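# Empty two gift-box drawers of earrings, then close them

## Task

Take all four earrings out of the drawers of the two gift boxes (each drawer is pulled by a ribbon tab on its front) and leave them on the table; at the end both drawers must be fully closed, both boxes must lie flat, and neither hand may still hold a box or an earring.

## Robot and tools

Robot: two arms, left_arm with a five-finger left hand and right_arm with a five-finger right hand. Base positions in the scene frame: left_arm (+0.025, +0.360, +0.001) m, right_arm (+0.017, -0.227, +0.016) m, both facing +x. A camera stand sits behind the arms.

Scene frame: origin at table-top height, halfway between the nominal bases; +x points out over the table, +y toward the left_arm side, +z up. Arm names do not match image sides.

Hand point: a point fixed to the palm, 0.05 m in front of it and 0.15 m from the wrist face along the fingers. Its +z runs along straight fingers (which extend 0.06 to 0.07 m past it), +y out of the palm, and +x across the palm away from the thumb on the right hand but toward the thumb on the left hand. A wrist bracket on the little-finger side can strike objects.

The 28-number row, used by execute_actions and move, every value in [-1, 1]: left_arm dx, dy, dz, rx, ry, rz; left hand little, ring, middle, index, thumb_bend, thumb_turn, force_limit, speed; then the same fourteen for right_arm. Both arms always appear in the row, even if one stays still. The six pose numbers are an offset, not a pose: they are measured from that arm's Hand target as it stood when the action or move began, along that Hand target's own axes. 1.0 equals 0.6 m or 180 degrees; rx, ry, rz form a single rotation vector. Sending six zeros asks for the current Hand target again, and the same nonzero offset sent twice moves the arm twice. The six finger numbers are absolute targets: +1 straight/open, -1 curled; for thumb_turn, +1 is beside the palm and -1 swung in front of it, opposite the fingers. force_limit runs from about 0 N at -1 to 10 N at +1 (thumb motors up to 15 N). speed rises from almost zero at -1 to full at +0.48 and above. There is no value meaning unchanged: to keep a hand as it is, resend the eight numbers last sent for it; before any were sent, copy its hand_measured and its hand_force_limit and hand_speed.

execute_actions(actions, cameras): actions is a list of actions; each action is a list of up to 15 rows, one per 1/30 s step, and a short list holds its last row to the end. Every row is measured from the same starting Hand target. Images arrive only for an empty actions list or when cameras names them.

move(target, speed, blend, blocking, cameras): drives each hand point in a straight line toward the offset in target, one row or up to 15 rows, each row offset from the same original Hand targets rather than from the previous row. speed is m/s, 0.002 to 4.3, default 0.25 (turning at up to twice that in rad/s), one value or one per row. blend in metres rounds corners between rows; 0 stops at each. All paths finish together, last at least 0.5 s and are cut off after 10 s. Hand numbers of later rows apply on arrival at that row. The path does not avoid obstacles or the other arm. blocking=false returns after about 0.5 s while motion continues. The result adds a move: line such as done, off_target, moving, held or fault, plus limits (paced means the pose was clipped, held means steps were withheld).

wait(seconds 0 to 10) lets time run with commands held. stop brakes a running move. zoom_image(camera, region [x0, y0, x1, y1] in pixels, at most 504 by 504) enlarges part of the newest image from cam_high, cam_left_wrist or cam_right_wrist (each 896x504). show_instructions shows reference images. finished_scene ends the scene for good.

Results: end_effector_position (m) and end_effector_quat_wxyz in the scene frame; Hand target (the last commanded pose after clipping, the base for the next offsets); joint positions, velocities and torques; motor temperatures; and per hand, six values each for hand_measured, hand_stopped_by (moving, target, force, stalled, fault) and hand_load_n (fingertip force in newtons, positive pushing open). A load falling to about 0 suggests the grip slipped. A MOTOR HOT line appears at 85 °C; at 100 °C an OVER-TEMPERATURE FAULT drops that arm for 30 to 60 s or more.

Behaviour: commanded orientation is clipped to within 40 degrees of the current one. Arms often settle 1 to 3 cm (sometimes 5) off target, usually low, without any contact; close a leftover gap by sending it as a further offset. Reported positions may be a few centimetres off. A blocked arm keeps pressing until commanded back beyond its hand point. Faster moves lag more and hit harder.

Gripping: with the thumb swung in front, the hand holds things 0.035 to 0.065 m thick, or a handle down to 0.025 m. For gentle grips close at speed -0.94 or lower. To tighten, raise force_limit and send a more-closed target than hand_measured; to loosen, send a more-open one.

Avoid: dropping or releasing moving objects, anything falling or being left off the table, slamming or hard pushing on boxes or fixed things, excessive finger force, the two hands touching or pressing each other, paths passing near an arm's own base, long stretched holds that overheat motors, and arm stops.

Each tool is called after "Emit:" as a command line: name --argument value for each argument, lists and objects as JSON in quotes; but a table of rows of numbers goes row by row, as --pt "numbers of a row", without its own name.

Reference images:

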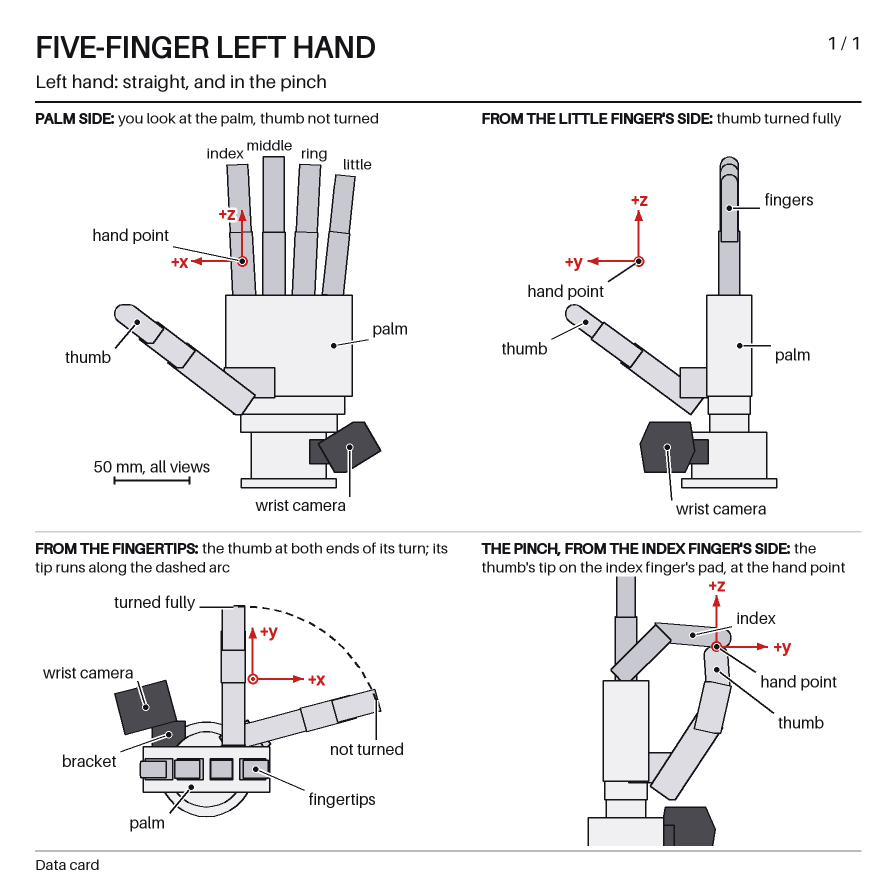

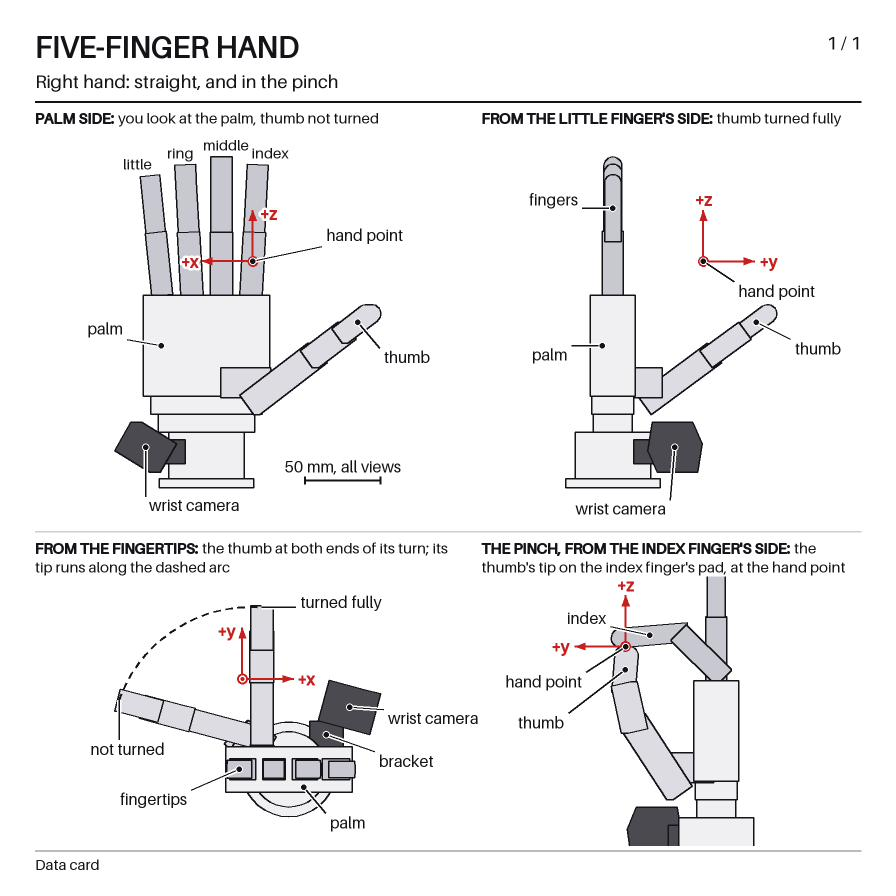

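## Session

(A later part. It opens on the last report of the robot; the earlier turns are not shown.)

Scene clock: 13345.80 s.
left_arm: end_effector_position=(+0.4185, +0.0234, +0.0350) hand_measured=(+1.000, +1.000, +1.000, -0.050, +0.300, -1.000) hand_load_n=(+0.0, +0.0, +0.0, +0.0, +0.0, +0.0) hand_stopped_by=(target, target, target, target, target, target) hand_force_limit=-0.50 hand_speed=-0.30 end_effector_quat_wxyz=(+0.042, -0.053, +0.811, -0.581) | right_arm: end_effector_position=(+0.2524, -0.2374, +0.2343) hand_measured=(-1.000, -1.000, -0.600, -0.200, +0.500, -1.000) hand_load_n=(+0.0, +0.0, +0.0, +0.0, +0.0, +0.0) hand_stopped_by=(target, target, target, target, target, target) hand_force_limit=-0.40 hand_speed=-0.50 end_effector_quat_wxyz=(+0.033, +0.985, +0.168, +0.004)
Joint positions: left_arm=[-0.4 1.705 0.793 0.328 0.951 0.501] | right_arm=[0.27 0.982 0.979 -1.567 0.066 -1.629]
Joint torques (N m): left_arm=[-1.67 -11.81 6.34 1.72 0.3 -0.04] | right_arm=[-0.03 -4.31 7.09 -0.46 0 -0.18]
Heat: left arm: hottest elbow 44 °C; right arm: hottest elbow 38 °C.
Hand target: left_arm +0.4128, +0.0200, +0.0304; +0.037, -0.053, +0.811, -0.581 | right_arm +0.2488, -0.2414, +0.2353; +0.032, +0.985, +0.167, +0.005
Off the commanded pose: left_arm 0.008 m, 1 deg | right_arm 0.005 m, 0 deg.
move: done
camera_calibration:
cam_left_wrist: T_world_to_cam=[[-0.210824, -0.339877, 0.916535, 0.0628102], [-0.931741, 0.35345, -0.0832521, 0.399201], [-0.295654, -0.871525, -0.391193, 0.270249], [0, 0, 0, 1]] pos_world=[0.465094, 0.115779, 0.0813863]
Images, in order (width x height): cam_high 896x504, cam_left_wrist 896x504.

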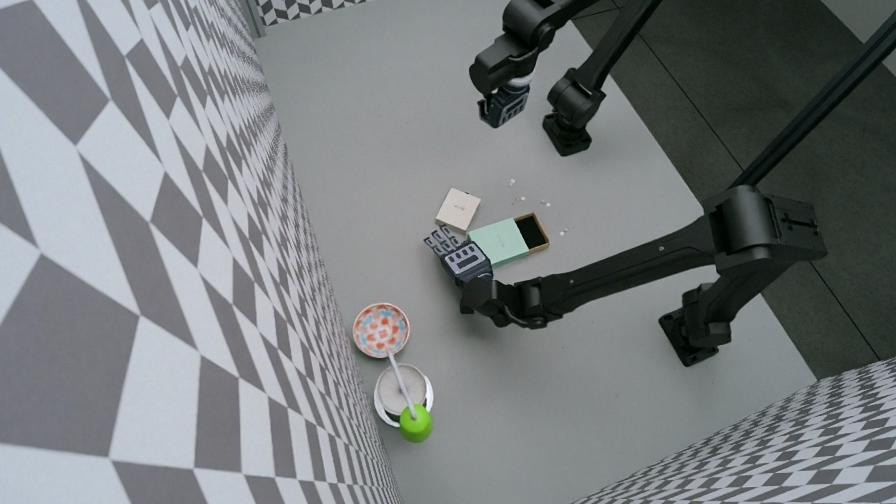

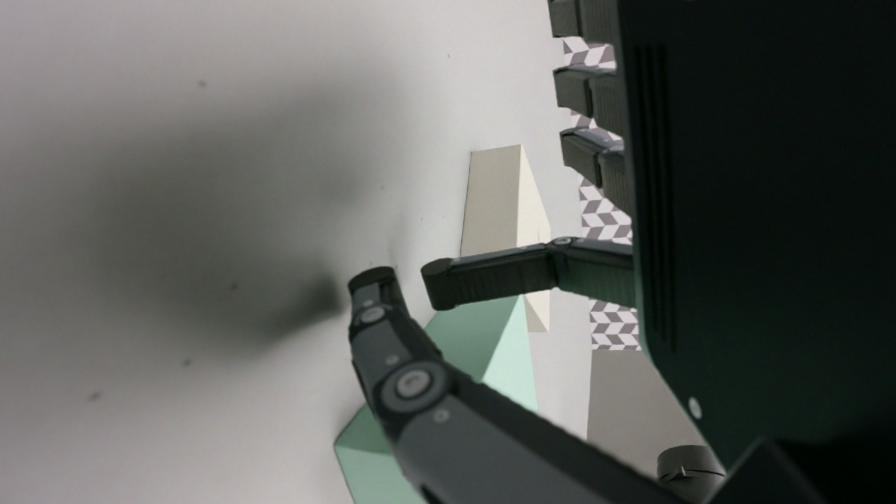

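Emit:
move --target '[0,0,0,0,0,0,1,1,1,-0.05,0.3,-1,-0.5,-0.3,-0.0312,-0.4675,0.0289,0,0,0.606,-1,1,-1,1,0.5,1,0,0]' --speed 0.15 --cameras '["cam_high","cam_right_wrist"]'

Emit:
zoom_image --camera "cam_high" --region '[450, 110, 630, 290]'

Scene clock: 13394.20 s.
left_arm: end_effector_position=(+0.4186, +0.0234, +0.0350) hand_measured=(+1.000, +1.000, +1.000, -0.050, +0.300, -1.000) hand_load_n=(+0.0, -0.5, +0.0, +0.0, +0.0, +0.0) hand_stopped_by=(target, target, target, target, target, target) hand_force_limit=-0.50 hand_speed=-0.30 end_effector_quat_wxyz=(+0.042, -0.053, +0.811, -0.581) | right_arm: end_effector_position=(+0.1393, +0.0108, +0.2022) hand_measured=(-1.000, +1.000, -0.772, +1.000, +0.500, +1.000) hand_load_n=(+0.0, +0.0, +0.0, +0.0, +0.0, +0.0) hand_stopped_by=(target, target, force, target, target, target) hand_force_limit=0.00 hand_speed=0.00 end_effector_quat_wxyz=(+0.014, +0.707, -0.706, +0.028)
Joint positions: left_arm=[-0.4 1.705 0.793 0.328 0.951 0.501] | right_arm=[0.878 1.084 0.979 -1.5 0.053 0.887]
Joint torques (N m): left_arm=[-1.67 -11.34 6.35 1.74 0.3 -0.03] | right_arm=[1.73 -3.37 7.54 0.03 0.05 0.05]
Motor temperatures (°C): left_arm=[26 27 41 26 27 25] | right_arm=[26 26 39 25 27 26]
Heat: left arm: hottest elbow 41 °C; right arm: hottest elbow 39 °C.
Hand target: left_arm +0.4128, +0.0199, +0.0305; +0.037, -0.053, +0.811, -0.581 | right_arm +0.1391, +0.0156, +0.1998; +0.015, +0.708, -0.706, +0.029
Off the commanded pose: left_arm 0.008 m, 1 deg | right_arm 0.005 m, 0 deg.
move: done
camera_calibration:
cam_right_wrist: T_world_to_cam=[[-0.96307, -0.269251, 0.0000324285, 0.136922], [-0.255243, 0.913003, 0.318239, -0.0176585], [-0.0857158, 0.306478, -0.94801, 0.311628], [0, 0, 0, 1]] pos_world=[0.154069, -0.0425186, 0.301042]
Images, in order (width x height): cam_high 896x504, cam_right_wrist 896x504.

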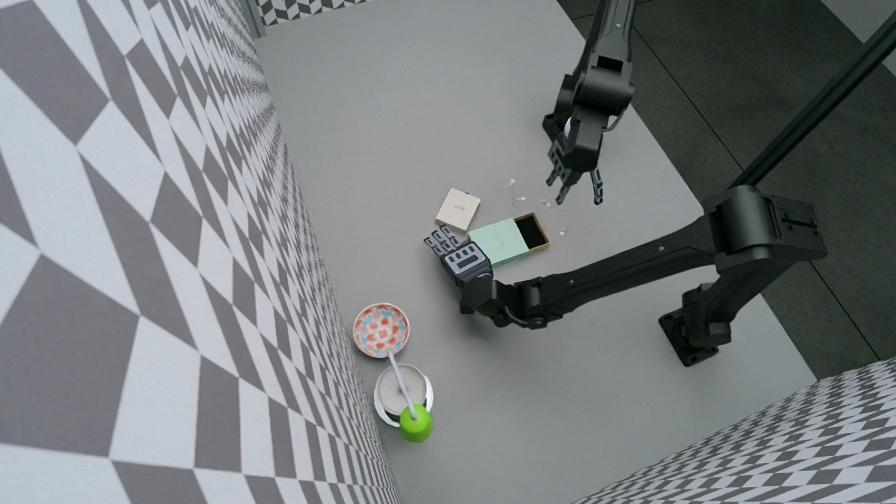

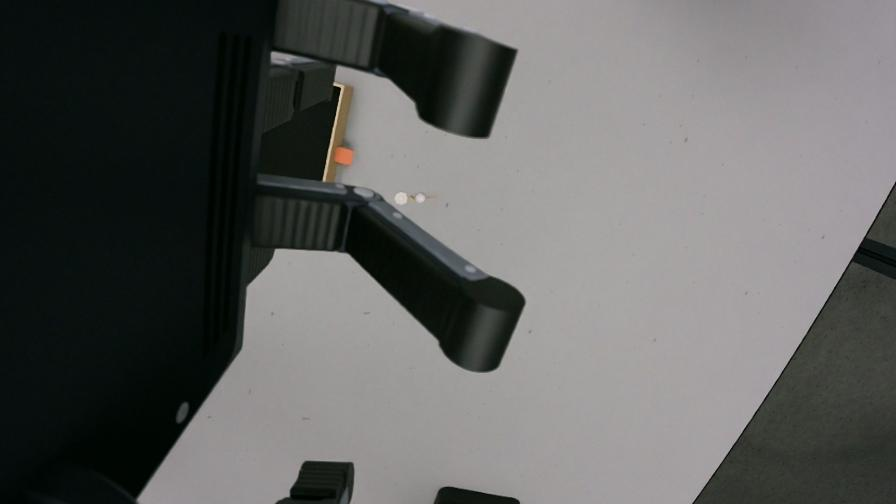

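Scaled by 2.800 from the camera's 896x504 image, which has a finer 1280x720 frame.

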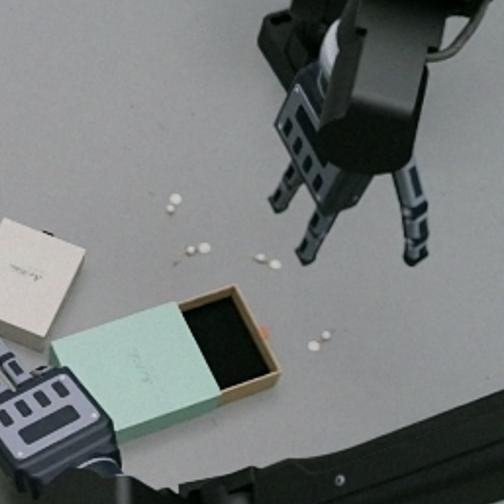

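Emit:
move --target '[0,0,0,0,0,0,1,1,1,-0.05,0.3,-1,-0.5,-0.3,-0.0162,-0.003,0.0993,0,0,0,-1,1,-1,1,0.5,1,0,0]' --speed 0.1 --cameras '["cam_high","cam_right_wrist"]'

Emit:
zoom_image --camera "cam_high" --region '[450, 130, 610, 290]'

Scene clock: 13427.30 s.
left_arm: end_effector_position=(+0.4186, +0.0234, +0.0350) hand_measured=(+1.000, +1.000, +1.000, -0.050, +0.300, -1.000) hand_load_n=(+0.0, +0.0, +0.0, +0.0, +0.0, +0.0) hand_stopped_by=(target, target, target, target, target, target) hand_force_limit=-0.50 hand_speed=-0.30 end_effector_quat_wxyz=(+0.042, -0.053, +0.811, -0.581) | right_arm: end_effector_position=(+0.1446, +0.0192, +0.1445) hand_measured=(-1.000, +1.000, -0.772, +1.000, +0.500, +1.000) hand_load_n=(+0.0, +0.0, +0.0, +0.0, +0.0, +0.0) hand_stopped_by=(target, target, force, target, target, target) hand_force_limit=0.00 hand_speed=0.00 end_effector_quat_wxyz=(+0.011, +0.707, -0.707, +0.028)
Joint positions: left_arm=[-0.4 1.705 0.793 0.328 0.951 0.501] | right_arm=[0.882 1.139 0.865 -1.325 0.053 0.892]
Joint torques (N m): left_arm=[-1.26 -11.34 6.3 1.69 0.31 -0.02] | right_arm=[1.73 -3.96 6.75 0.03 0.04 0.07]
Heat: left arm: hottest elbow 39 °C; right arm: hottest elbow 39 °C.
Hand target: left_arm +0.4128, +0.0199, +0.0305; +0.037, -0.053, +0.811, -0.581 | right_arm +0.1422, +0.0217, +0.1398; +0.014, +0.708, -0.706, +0.029
Off the commanded pose: left_arm 0.008 m, 1 deg | right_arm 0.006 m, 0 deg.
move: done
camera_calibration:
cam_right_wrist: T_world_to_cam=[[-0.963271, -0.26849, -0.00466118, 0.14498], [-0.255703, 0.911819, 0.32125, -0.00590198], [-0.0820021, 0.310642, -0.946983, 0.254044], [0, 0, 0, 1]] pos_world=[0.158978, -0.0346098, 0.243147]
Images, in order (width x height): cam_high 896x504, cam_right_wrist 896x504.

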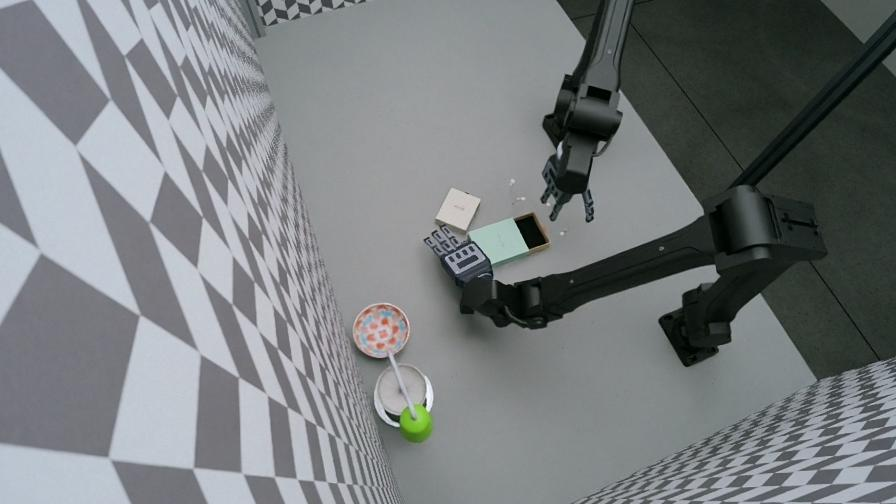

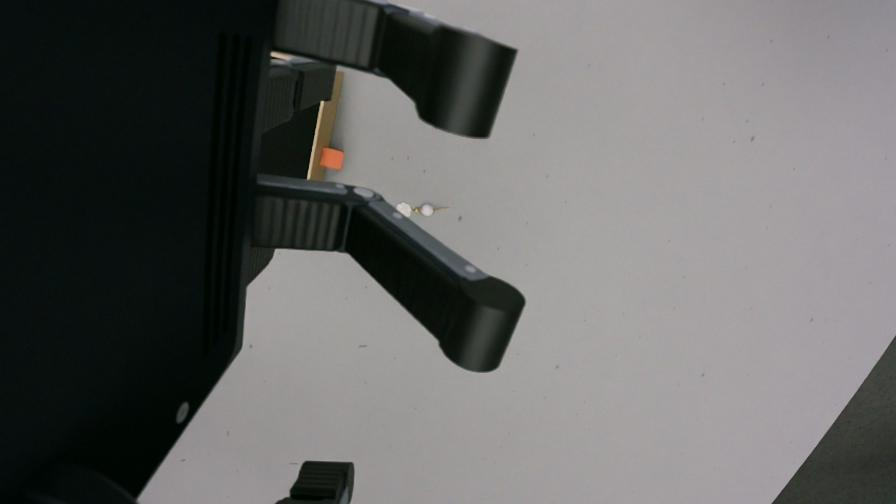

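Scaled by 3.150 from the camera's 896x504 image, which has a finer 1280x720 frame.

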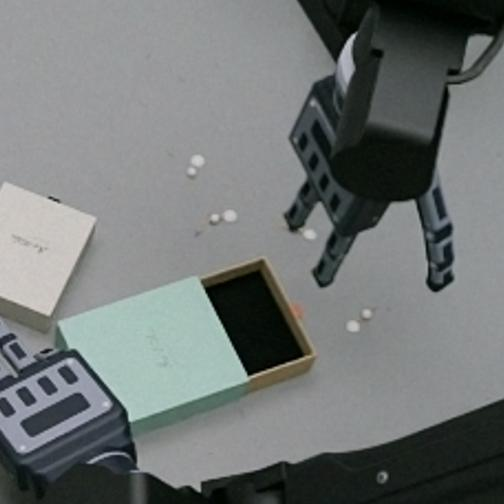

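Emit:
move --target '[0,0,0,0,0,0,1,1,1,-0.05,0.3,-1,-0.5,-0.3,-0.0235,0.0090,0.0325,0,0,0,-1,1,-1,1,0.5,1,0,0]' --speed 0.1 --cameras '["cam_high","cam_right_wrist"]'

Emit:
zoom_image --camera "cam_high" --region '[450, 130, 610, 290]'

Scene clock: 13465.27 s.
left_arm: end_effector_position=(+0.4186, +0.0234, +0.0350) hand_measured=(+1.000, +1.000, +1.000, -0.050, +0.300, -1.000) hand_load_n=(+0.0, +0.0, +0.0, +0.0, +0.0, +0.0) hand_stopped_by=(target, target, target, target, target, target) hand_force_limit=-0.50 hand_speed=-0.30 end_effector_quat_wxyz=(+0.042, -0.053, +0.811, -0.581) | right_arm: end_effector_position=(+0.1402, +0.0323, +0.1242) hand_measured=(-1.000, +1.000, -0.772, +1.000, +0.500, +1.000) hand_load_n=(+0.0, +0.0, +0.0, +0.0, +0.0, +0.0) hand_stopped_by=(target, target, force, target, target, target) hand_force_limit=0.00 hand_speed=0.00 end_effector_quat_wxyz=(+0.011, +0.707, -0.706, +0.028)
Joint positions: left_arm=[-0.4 1.705 0.793 0.328 0.951 0.501] | right_arm=[0.922 1.18 0.841 -1.261 0.053 0.931]
Joint torques (N m): left_arm=[-1.73 -11.34 6.39 1.69 0.31 -0.06] | right_arm=[1.73 -4.19 6.56 0.06 -0.02 0.04]
Heat: left arm: hottest elbow 39 °C; right arm: hottest elbow 37 °C.
Hand target: left_arm +0.4128, +0.0199, +0.0305; +0.037, -0.053, +0.811, -0.581 | right_arm +0.1373, +0.0345, +0.1193; +0.014, +0.708, -0.706, +0.029
Off the commanded pose: left_arm 0.008 m, 1 deg | right_arm 0.006 m, 0 deg.
move: done
camera_calibration:
cam_right_wrist: T_world_to_cam=[[-0.963034, -0.269312, -0.00608861, 0.144361], [-0.256962, 0.911617, 0.32082, -0.0123137], [-0.0808504, 0.310525, -0.94712, 0.230297], [0, 0, 0, 1]] pos_world=[0.15448, -0.0214093, 0.222948]
Images, in order (width x height): cam_high 896x504, cam_right_wrist 896x504.

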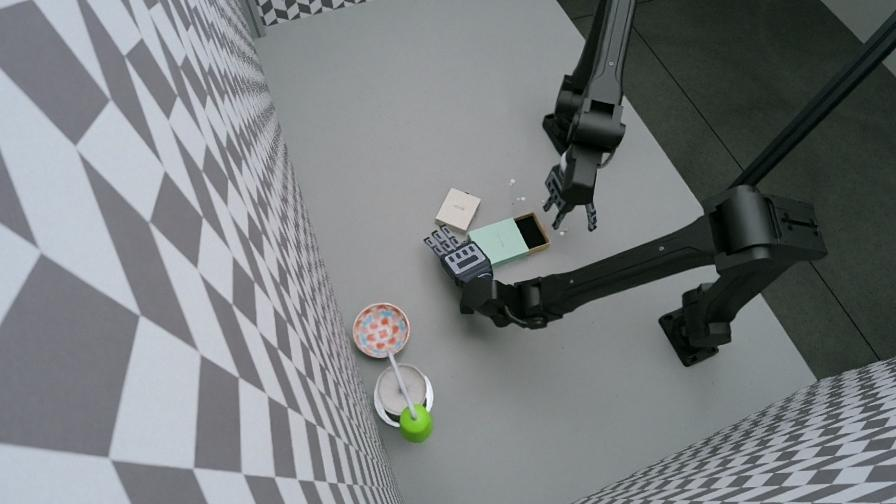

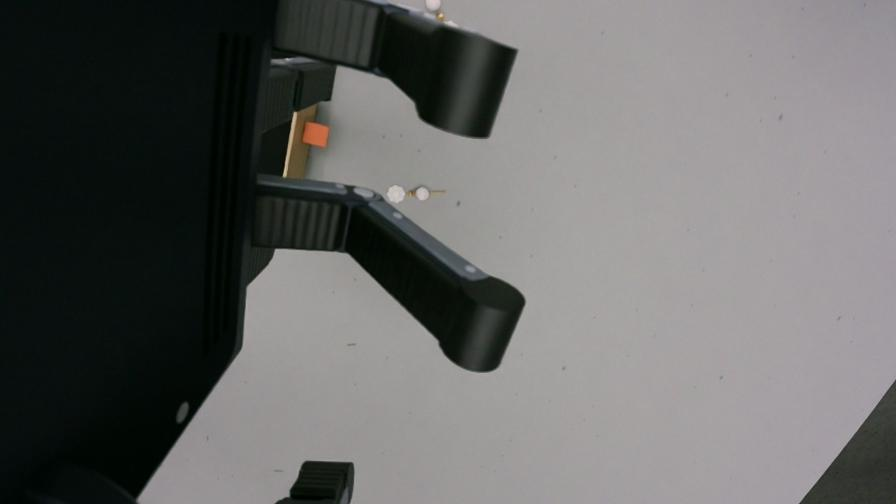

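Scaled by 3.150 from the camera's 896x504 image, which has a finer 1280x720 frame.

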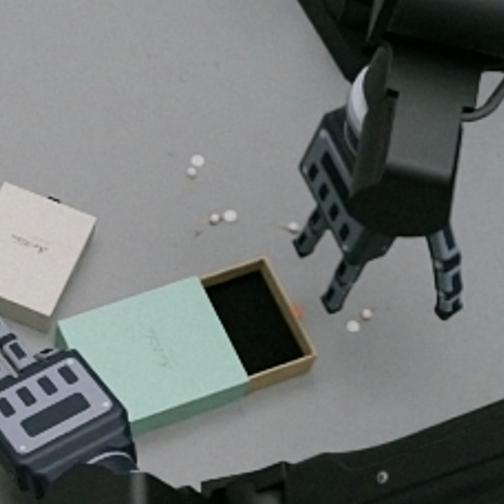

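Emit:
move --target '[0,0,0,0,0,0,1,1,1,-0.05,0.3,-1,-0.5,-0.3,-0.0042,0.0014,0.0683,0,0,0,-1,1,-1,1,0.5,1,0,0]' --speed 0.08 --cameras '["cam_high","cam_right_wrist"]'

Emit:
zoom_image --camera "cam_high" --region '[450, 130, 610, 290]'

Scene clock: 13488.97 s.
left_arm: end_effector_position=(+0.4186, +0.0234, +0.0350) hand_measured=(+1.000, +1.000, +1.000, -0.050, +0.300, -1.000) hand_load_n=(+0.0, +0.0, +0.0, +0.0, +0.0, +0.0) hand_stopped_by=(target, target, target, target, target, target) hand_force_limit=-0.50 hand_speed=-0.30 end_effector_quat_wxyz=(+0.042, -0.053, +0.811, -0.581) | right_arm: end_effector_position=(+0.1406, +0.0329, +0.0831) hand_measured=(-1.000, +1.000, -0.772, +1.000, +0.500, +1.000) hand_load_n=(+0.0, +0.0, +0.0, +0.0, +0.0, +0.0) hand_stopped_by=(target, target, force, target, target, target) hand_force_limit=0.00 hand_speed=0.00 end_effector_quat_wxyz=(+0.011, +0.707, -0.707, +0.028)
Joint positions: left_arm=[-0.4 1.705 0.793 0.328 0.951 0.501] | right_arm=[0.922 1.232 0.765 -1.133 0.053 0.932]
Joint torques (N m): left_arm=[-2.2 -11.46 6.26 1.63 0.3 -0.05] | right_arm=[1.67 -4.48 6.17 0.08 -0.02 0.06]
Heat: left arm: hottest elbow 38 °C; right arm: hottest elbow 38 °C.
Hand target: left_arm +0.4128, +0.0199, +0.0305; +0.037, -0.053, +0.811, -0.581 | right_arm +0.1373, +0.0345, +0.0783; +0.014, +0.708, -0.706, +0.029
Off the commanded pose: left_arm 0.008 m, 1 deg | right_arm 0.006 m, 0 deg.
move: done
camera_calibration:
cam_right_wrist: T_world_to_cam=[[-0.963247, -0.268549, -0.00612709, 0.144591], [-0.256246, 0.911799, 0.320875, 0.000376923], [-0.0805839, 0.310652, -0.947102, 0.191197], [0, 0, 0, 1]] pos_world=[0.154781, -0.0209097, 0.181848]
Images, in order (width x height): cam_high 896x504, cam_right_wrist 896x504.

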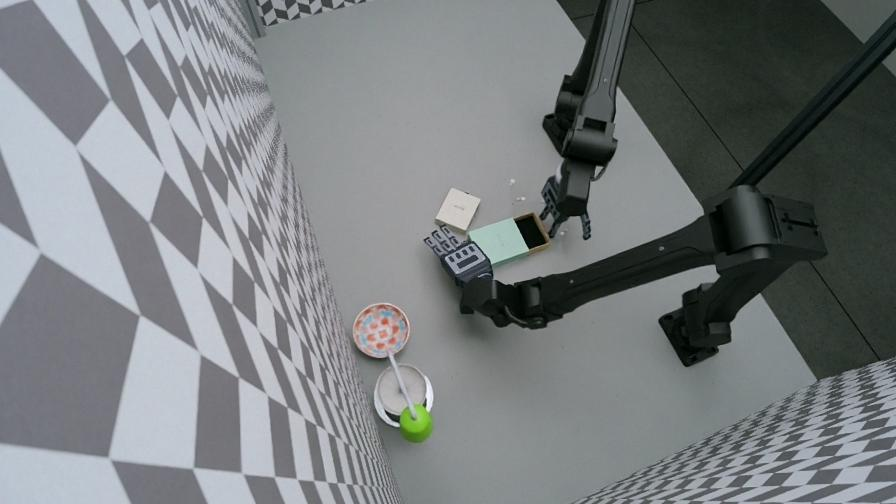

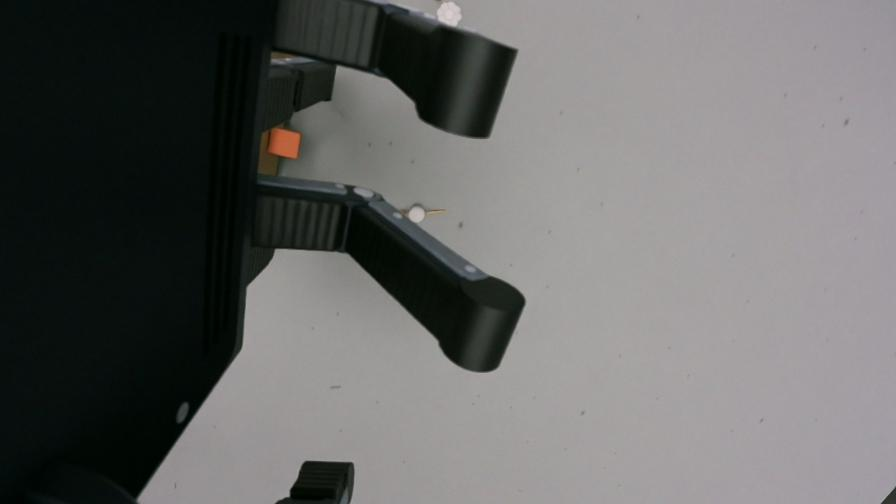

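Scaled by 3.150 from the camera's 896x504 image, which has a finer 1280x720 frame.

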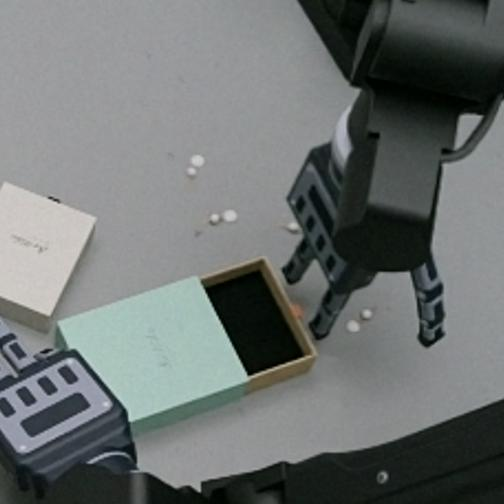

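Emit:
move --target '[0,0,0,0,0,0,1,1,1,-0.05,0.3,-1,-0.5,-0.3,0.002,-0.05,0.001,0,0,0,-1,1,-1,1,0.5,1,0,0]' --speed 0.06 --cameras '["cam_high","cam_right_wrist"]'

Emit:
zoom_image --camera "cam_high" --region '[450, 130, 610, 290]'

Scene clock: 13498.87 s.
left_arm: end_effector_position=(+0.4186, +0.0234, +0.0350) hand_measured=(+1.000, +1.000, +1.000, -0.050, +0.300, -1.000) hand_load_n=(+0.0, +0.0, +0.0, +0.0, +0.0, -0.5) hand_stopped_by=(target, target, target, target, target, target) hand_force_limit=-0.50 hand_speed=-0.30 end_effector_quat_wxyz=(+0.042, -0.053, +0.811, -0.581) | right_arm: end_effector_position=(+0.1527, +0.0222, +0.0712) hand_measured=(-1.000, +1.000, -0.772, +1.000, +0.500, +1.000) hand_load_n=(+0.5, -0.5, +0.0, +0.0, +0.0, +0.0) hand_stopped_by=(target, target, force, target, target, target) hand_force_limit=0.00 hand_speed=0.00 end_effector_quat_wxyz=(+0.029, +0.708, -0.705, +0.030)
Joint positions: left_arm=[-0.4 1.705 0.793 0.328 0.951 0.501] | right_arm=[0.869 1.277 0.765 -1.122 0.055 0.876]
Joint torques (N m): left_arm=[-1.03 -11.28 6.43 1.7 0.28 -0.04] | right_arm=[-0.15 -4.54 9.05 -0.03 0.02 -0.2]
Heat: left arm: hottest elbow 38 °C; right arm: hottest elbow 37 °C.
Hand target: left_arm +0.4128, +0.0199, +0.0305; +0.037, -0.053, +0.811, -0.581 | right_arm +0.1672, +0.0334, +0.0784; +0.014, +0.708, -0.706, +0.029
Off the commanded pose: left_arm 0.008 m, 1 deg | right_arm 0.020 m, 2 deg.
move: off_target (right_arm)
camera_calibration:
cam_right_wrist: T_world_to_cam=[[-0.962316, -0.270874, 0.023978, 0.151175], [-0.251569, 0.920261, 0.29972, 0.0177224], [-0.103253, 0.282394, -0.953726, 0.188786], [0, 0, 0, 1]] pos_world=[0.169429, -0.0286719, 0.171114]
Images, in order (width x height): cam_high 896x504, cam_right_wrist 896x504.

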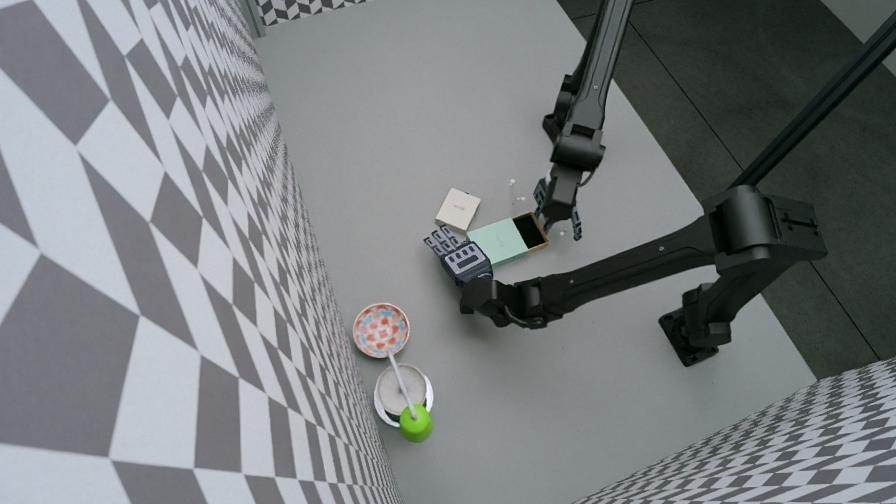

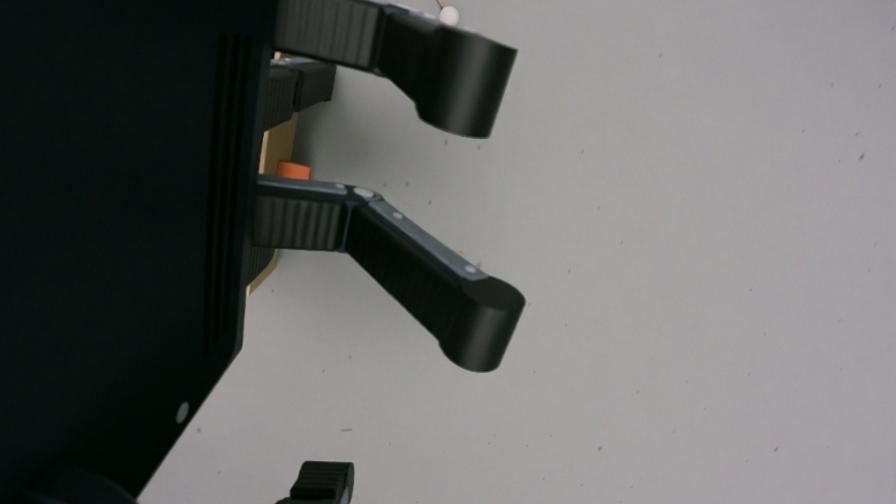

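Scaled by 3.150 from the camera's 896x504 image, which has a finer 1280x720 frame.

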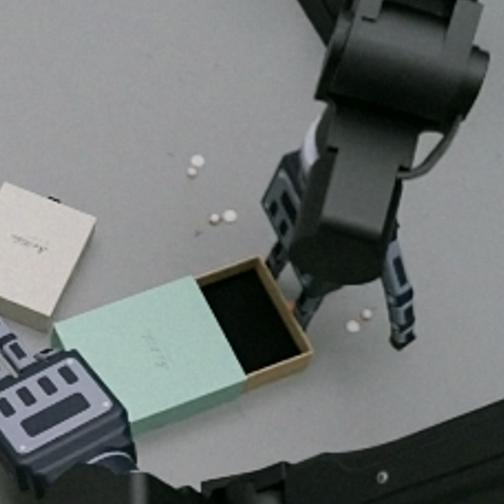

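Emit:
move --target '[0,0,0,0,0,0,1,1,1,-0.05,0.3,-1,-0.5,-0.3,0.002,-0.034,-0.02,0,0,0,-1,1,-1,1,0.5,1,0,0]' --speed 0.05 --cameras '["cam_high","cam_right_wrist"]'

Emit:
zoom_image --camera "cam_high" --region '[450, 130, 610, 290]'

Scene clock: 13510.47 s.
left_arm: end_effector_position=(+0.4187, +0.0234, +0.0350) hand_measured=(+1.000, +1.000, +1.000, -0.050, +0.300, -1.000) hand_load_n=(+0.0, +0.0, -0.5, +0.0, +0.0, +0.0) hand_stopped_by=(target, target, target, target, target, target) hand_force_limit=-0.50 hand_speed=-0.30 end_effector_quat_wxyz=(+0.042, -0.053, +0.811, -0.581) | right_arm: end_effector_position=(+0.1678, +0.0177, +0.0761) hand_measured=(-1.000, +1.000, -0.772, +1.000, +0.500, +1.000) hand_load_n=(+0.0, +0.0, +0.0, +0.0, +0.0, +0.0) hand_stopped_by=(target, target, force, target, target, target) hand_force_limit=0.00 hand_speed=0.00 end_effector_quat_wxyz=(+0.034, +0.708, -0.704, +0.030)
Joint positions: left_arm=[-0.4 1.705 0.793 0.328 0.95 0.501] | right_arm=[0.822 1.295 0.794 -1.14 0.057 0.828]
Joint torques (N m): left_arm=[-1.14 -11.22 6.32 1.77 0.33 -0.04] | right_arm=[-0.15 -5.01 10.73 -0.59 0.03 -0.18]
Heat: left arm: hottest elbow 38 °C; right arm: hottest elbow 38 °C.
Hand target: left_arm +0.4128, +0.0199, +0.0305; +0.037, -0.053, +0.811, -0.581 | right_arm +0.1874, +0.0330, +0.0908; +0.015, +0.708, -0.706, +0.029
Off the commanded pose: left_arm 0.008 m, 1 deg | right_arm 0.029 m, 2 deg.
move: off_target (right_arm)
camera_calibration:
cam_right_wrist: T_world_to_cam=[[-0.961915, -0.271372, 0.0328116, 0.163534], [-0.249924, 0.921743, 0.296526, 0.0240731], [-0.110713, 0.277033, -0.954461, 0.197713], [0, 0, 0, 1]] pos_world=[0.185212, -0.0325836, 0.176206]
Images, in order (width x height): cam_high 896x504, cam_right_wrist 896x504.

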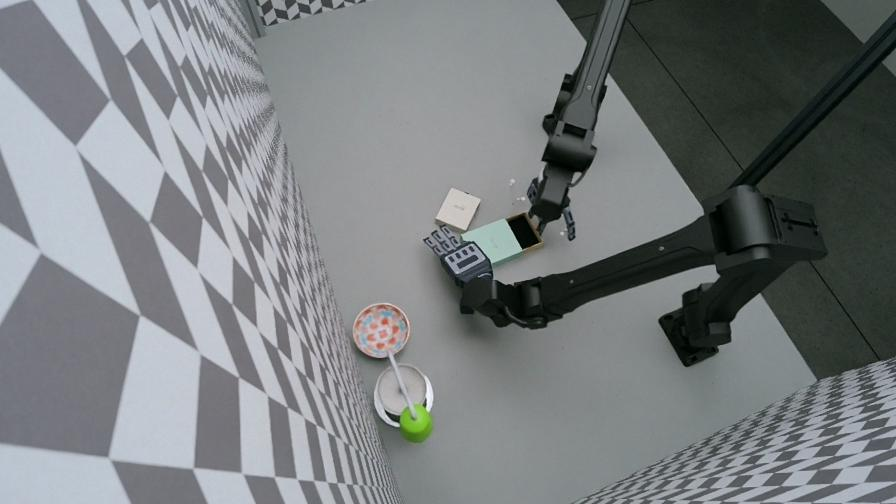

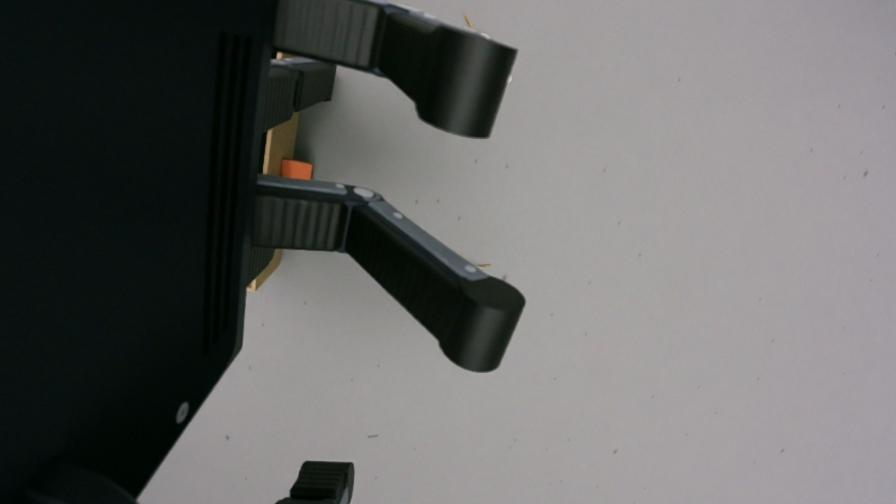

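Scaled by 3.150 from the camera's 896x504 image, which has a finer 1280x720 frame.

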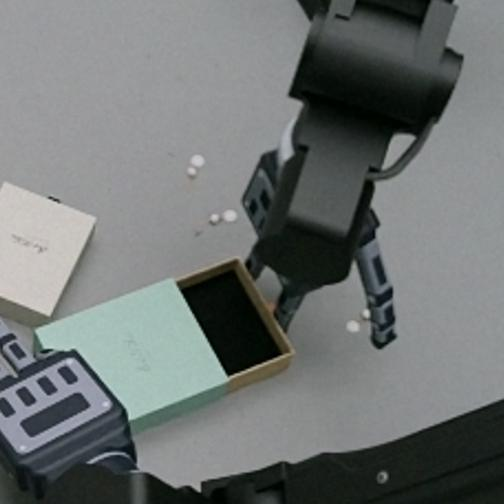

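Emit:
move --target '[0,0,0,0,0,0,1,1,1,-0.05,0.3,-1,-0.5,-0.3,-0.0063,-0.0333,0.0,0,0,0,-1,1,-1,1,0.5,1,0,0]' --speed 0.05 --cameras '["cam_high","cam_left_wrist"]'

Emit:
zoom_image --camera "cam_high" --region '[450, 130, 610, 290]'

Scene clock: 13521.77 s.
left_arm: end_effector_position=(+0.4190, +0.0233, +0.0351) hand_measured=(+1.000, +1.000, +1.000, -0.050, +0.300, -1.000) hand_load_n=(+0.0, +0.0, +0.0, +0.0, +0.0, +0.0) hand_stopped_by=(target, target, target, target, target, target) hand_force_limit=-0.50 hand_speed=-0.30 end_effector_quat_wxyz=(+0.043, -0.053, +0.811, -0.581) | right_arm: end_effector_position=(+0.1852, +0.0210, +0.0764) hand_measured=(-1.000, +1.000, -0.772, +1.000, +0.500, +1.000) hand_load_n=(+0.0, +0.0, +0.0, -0.5, +0.0, +0.0) hand_stopped_by=(target, target, force, target, target, target) hand_force_limit=0.00 hand_speed=0.00 end_effector_quat_wxyz=(+0.037, +0.709, -0.704, +0.029)
Joint positions: left_arm=[-0.4 1.705 0.793 0.33 0.95 0.501] | right_arm=[0.788 1.339 0.834 -1.14 0.057 0.793]
Joint torques (N m): left_arm=[-1.67 -11.46 6.32 1.63 0.32 -0.05] | right_arm=[-0.21 -5.42 10.82 -0.43 0.07 -0.15]
Heat: left arm: hottest elbow 38 °C; right arm: hottest elbow 39 °C.
Hand target: left_arm +0.4128, +0.0200, +0.0304; +0.037, -0.053, +0.811, -0.581 | right_arm +0.2073, +0.0368, +0.0910; +0.015, +0.708, -0.706, +0.029
Off the commanded pose: left_arm 0.008 m, 1 deg | right_arm 0.031 m, 3 deg.
move: off_target (right_arm)
camera_calibration:
cam_left_wrist: T_world_to_cam=[[-0.211926, -0.340186, 0.916166, 0.0632707], [-0.932092, 0.352142, -0.0848547, 0.399947], [-0.293754, -0.871934, -0.391713, 0.269621], [0, 0, 0, 1]] pos_world=[0.465398, 0.115778, 0.0815851]
Images, in order (width x height): cam_high 896x504, cam_left_wrist 896x504.

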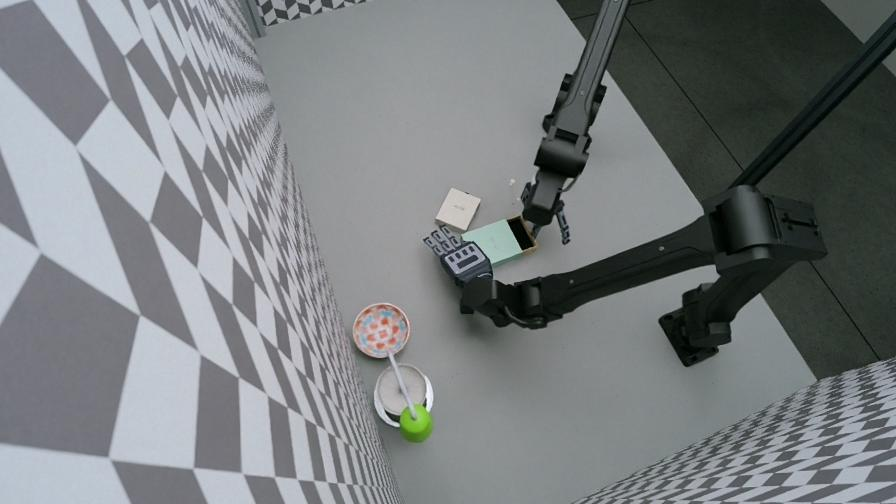

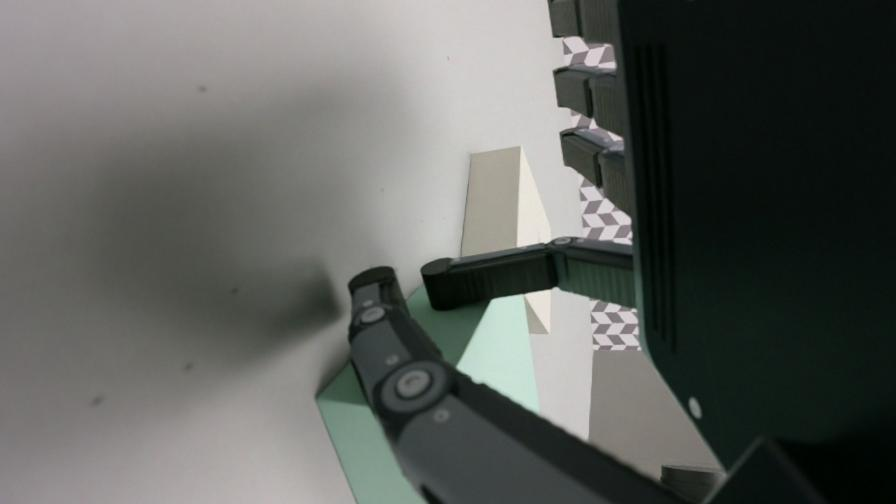

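Scaled by 3.150 from the camera's 896x504 image, which has a finer 1280x720 frame.

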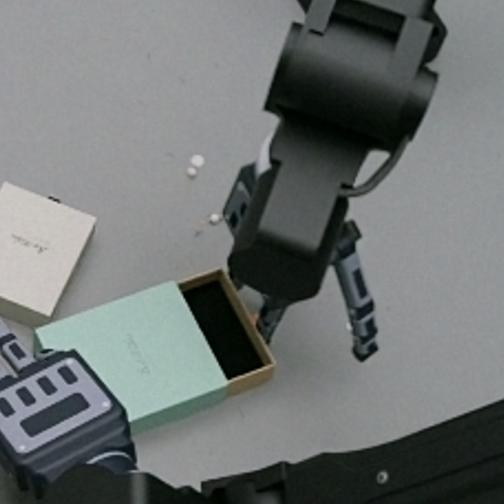

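Emit:
move --target '[0,0,0,0,0,0,1,1,1,-0.05,0.3,-1,-0.5,-0.3,0.0,-0.0333,0.0,0,0,0,-1,1,-1,1,0.5,1,0,0]' --speed 0.05 --cameras '["cam_high","cam_right_wrist"]'

Emit:
zoom_image --camera "cam_high" --region '[450, 130, 610, 290]'

Scene clock: 13531.80 s.
left_arm: end_effector_position=(+0.4190, +0.0233, +0.0351) hand_measured=(+1.000, +1.000, +1.000, -0.050, +0.300, -1.000) hand_load_n=(+0.0, +0.0, +0.0, +0.0, +0.0, +0.0) hand_stopped_by=(target, target, target, target, target, target) hand_force_limit=-0.50 hand_speed=-0.30 end_effector_quat_wxyz=(+0.043, -0.053, +0.811, -0.581) | right_arm: end_effector_position=(+0.2040, +0.0216, +0.0772) hand_measured=(-1.000, +1.000, -0.772, +1.000, +0.500, +1.000) hand_load_n=(+0.0, +0.0, +0.0, -0.5, +0.0, +0.0) hand_stopped_by=(target, target, force, target, target, target) hand_force_limit=0.00 hand_speed=0.00 end_effector_quat_wxyz=(+0.038, +0.709, -0.704, +0.028)
Joint positions: left_arm=[-0.4 1.705 0.793 0.33 0.95 0.501] | right_arm=[0.749 1.375 0.871 -1.14 0.058 0.754]
Joint torques (N m): left_arm=[-1.85 -11.52 6.37 1.62 0.37 0] | right_arm=[-0.09 -5.95 10.84 -0.36 0.06 -0.17]
Heat: left arm: hottest elbow 38 °C; right arm: hottest elbow 40 °C.
Hand target: left_arm +0.4128, +0.0200, +0.0304; +0.037, -0.053, +0.811, -0.581 | right_arm +0.2272, +0.0368, +0.0914; +0.015, +0.708, -0.706, +0.029
Off the commanded pose: left_arm 0.009 m, 1 deg | right_arm 0.031 m, 3 deg.
move: off_target (right_arm)
camera_calibration:
cam_right_wrist: T_world_to_cam=[[-0.961231, -0.272533, 0.0419585, 0.198621], [-0.248619, 0.922394, 0.295596, 0.0289769], [-0.119262, 0.273705, -0.954391, 0.203478], [0, 0, 0, 1]] pos_world=[0.222392, -0.0282901, 0.177298]
Images, in order (width x height): cam_high 896x504, cam_right_wrist 896x504.

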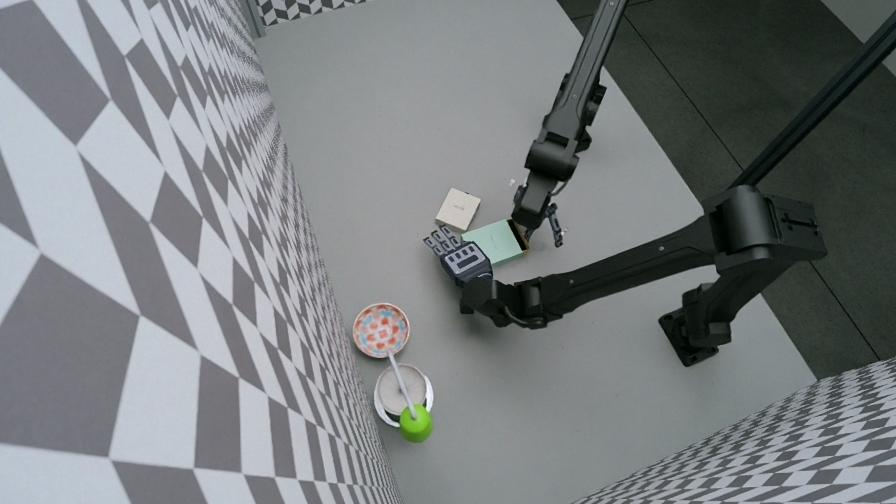

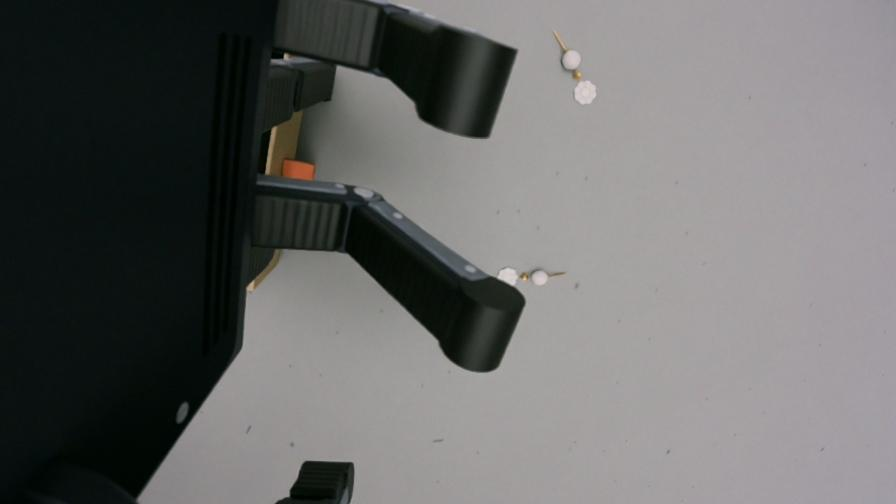

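Scaled by 3.150 from the camera's 896x504 image, which has a finer 1280x720 frame.

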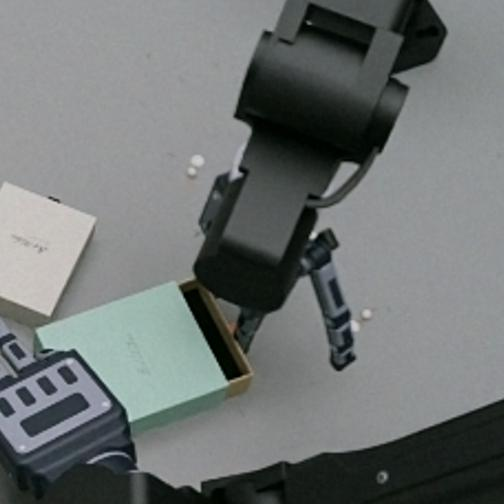

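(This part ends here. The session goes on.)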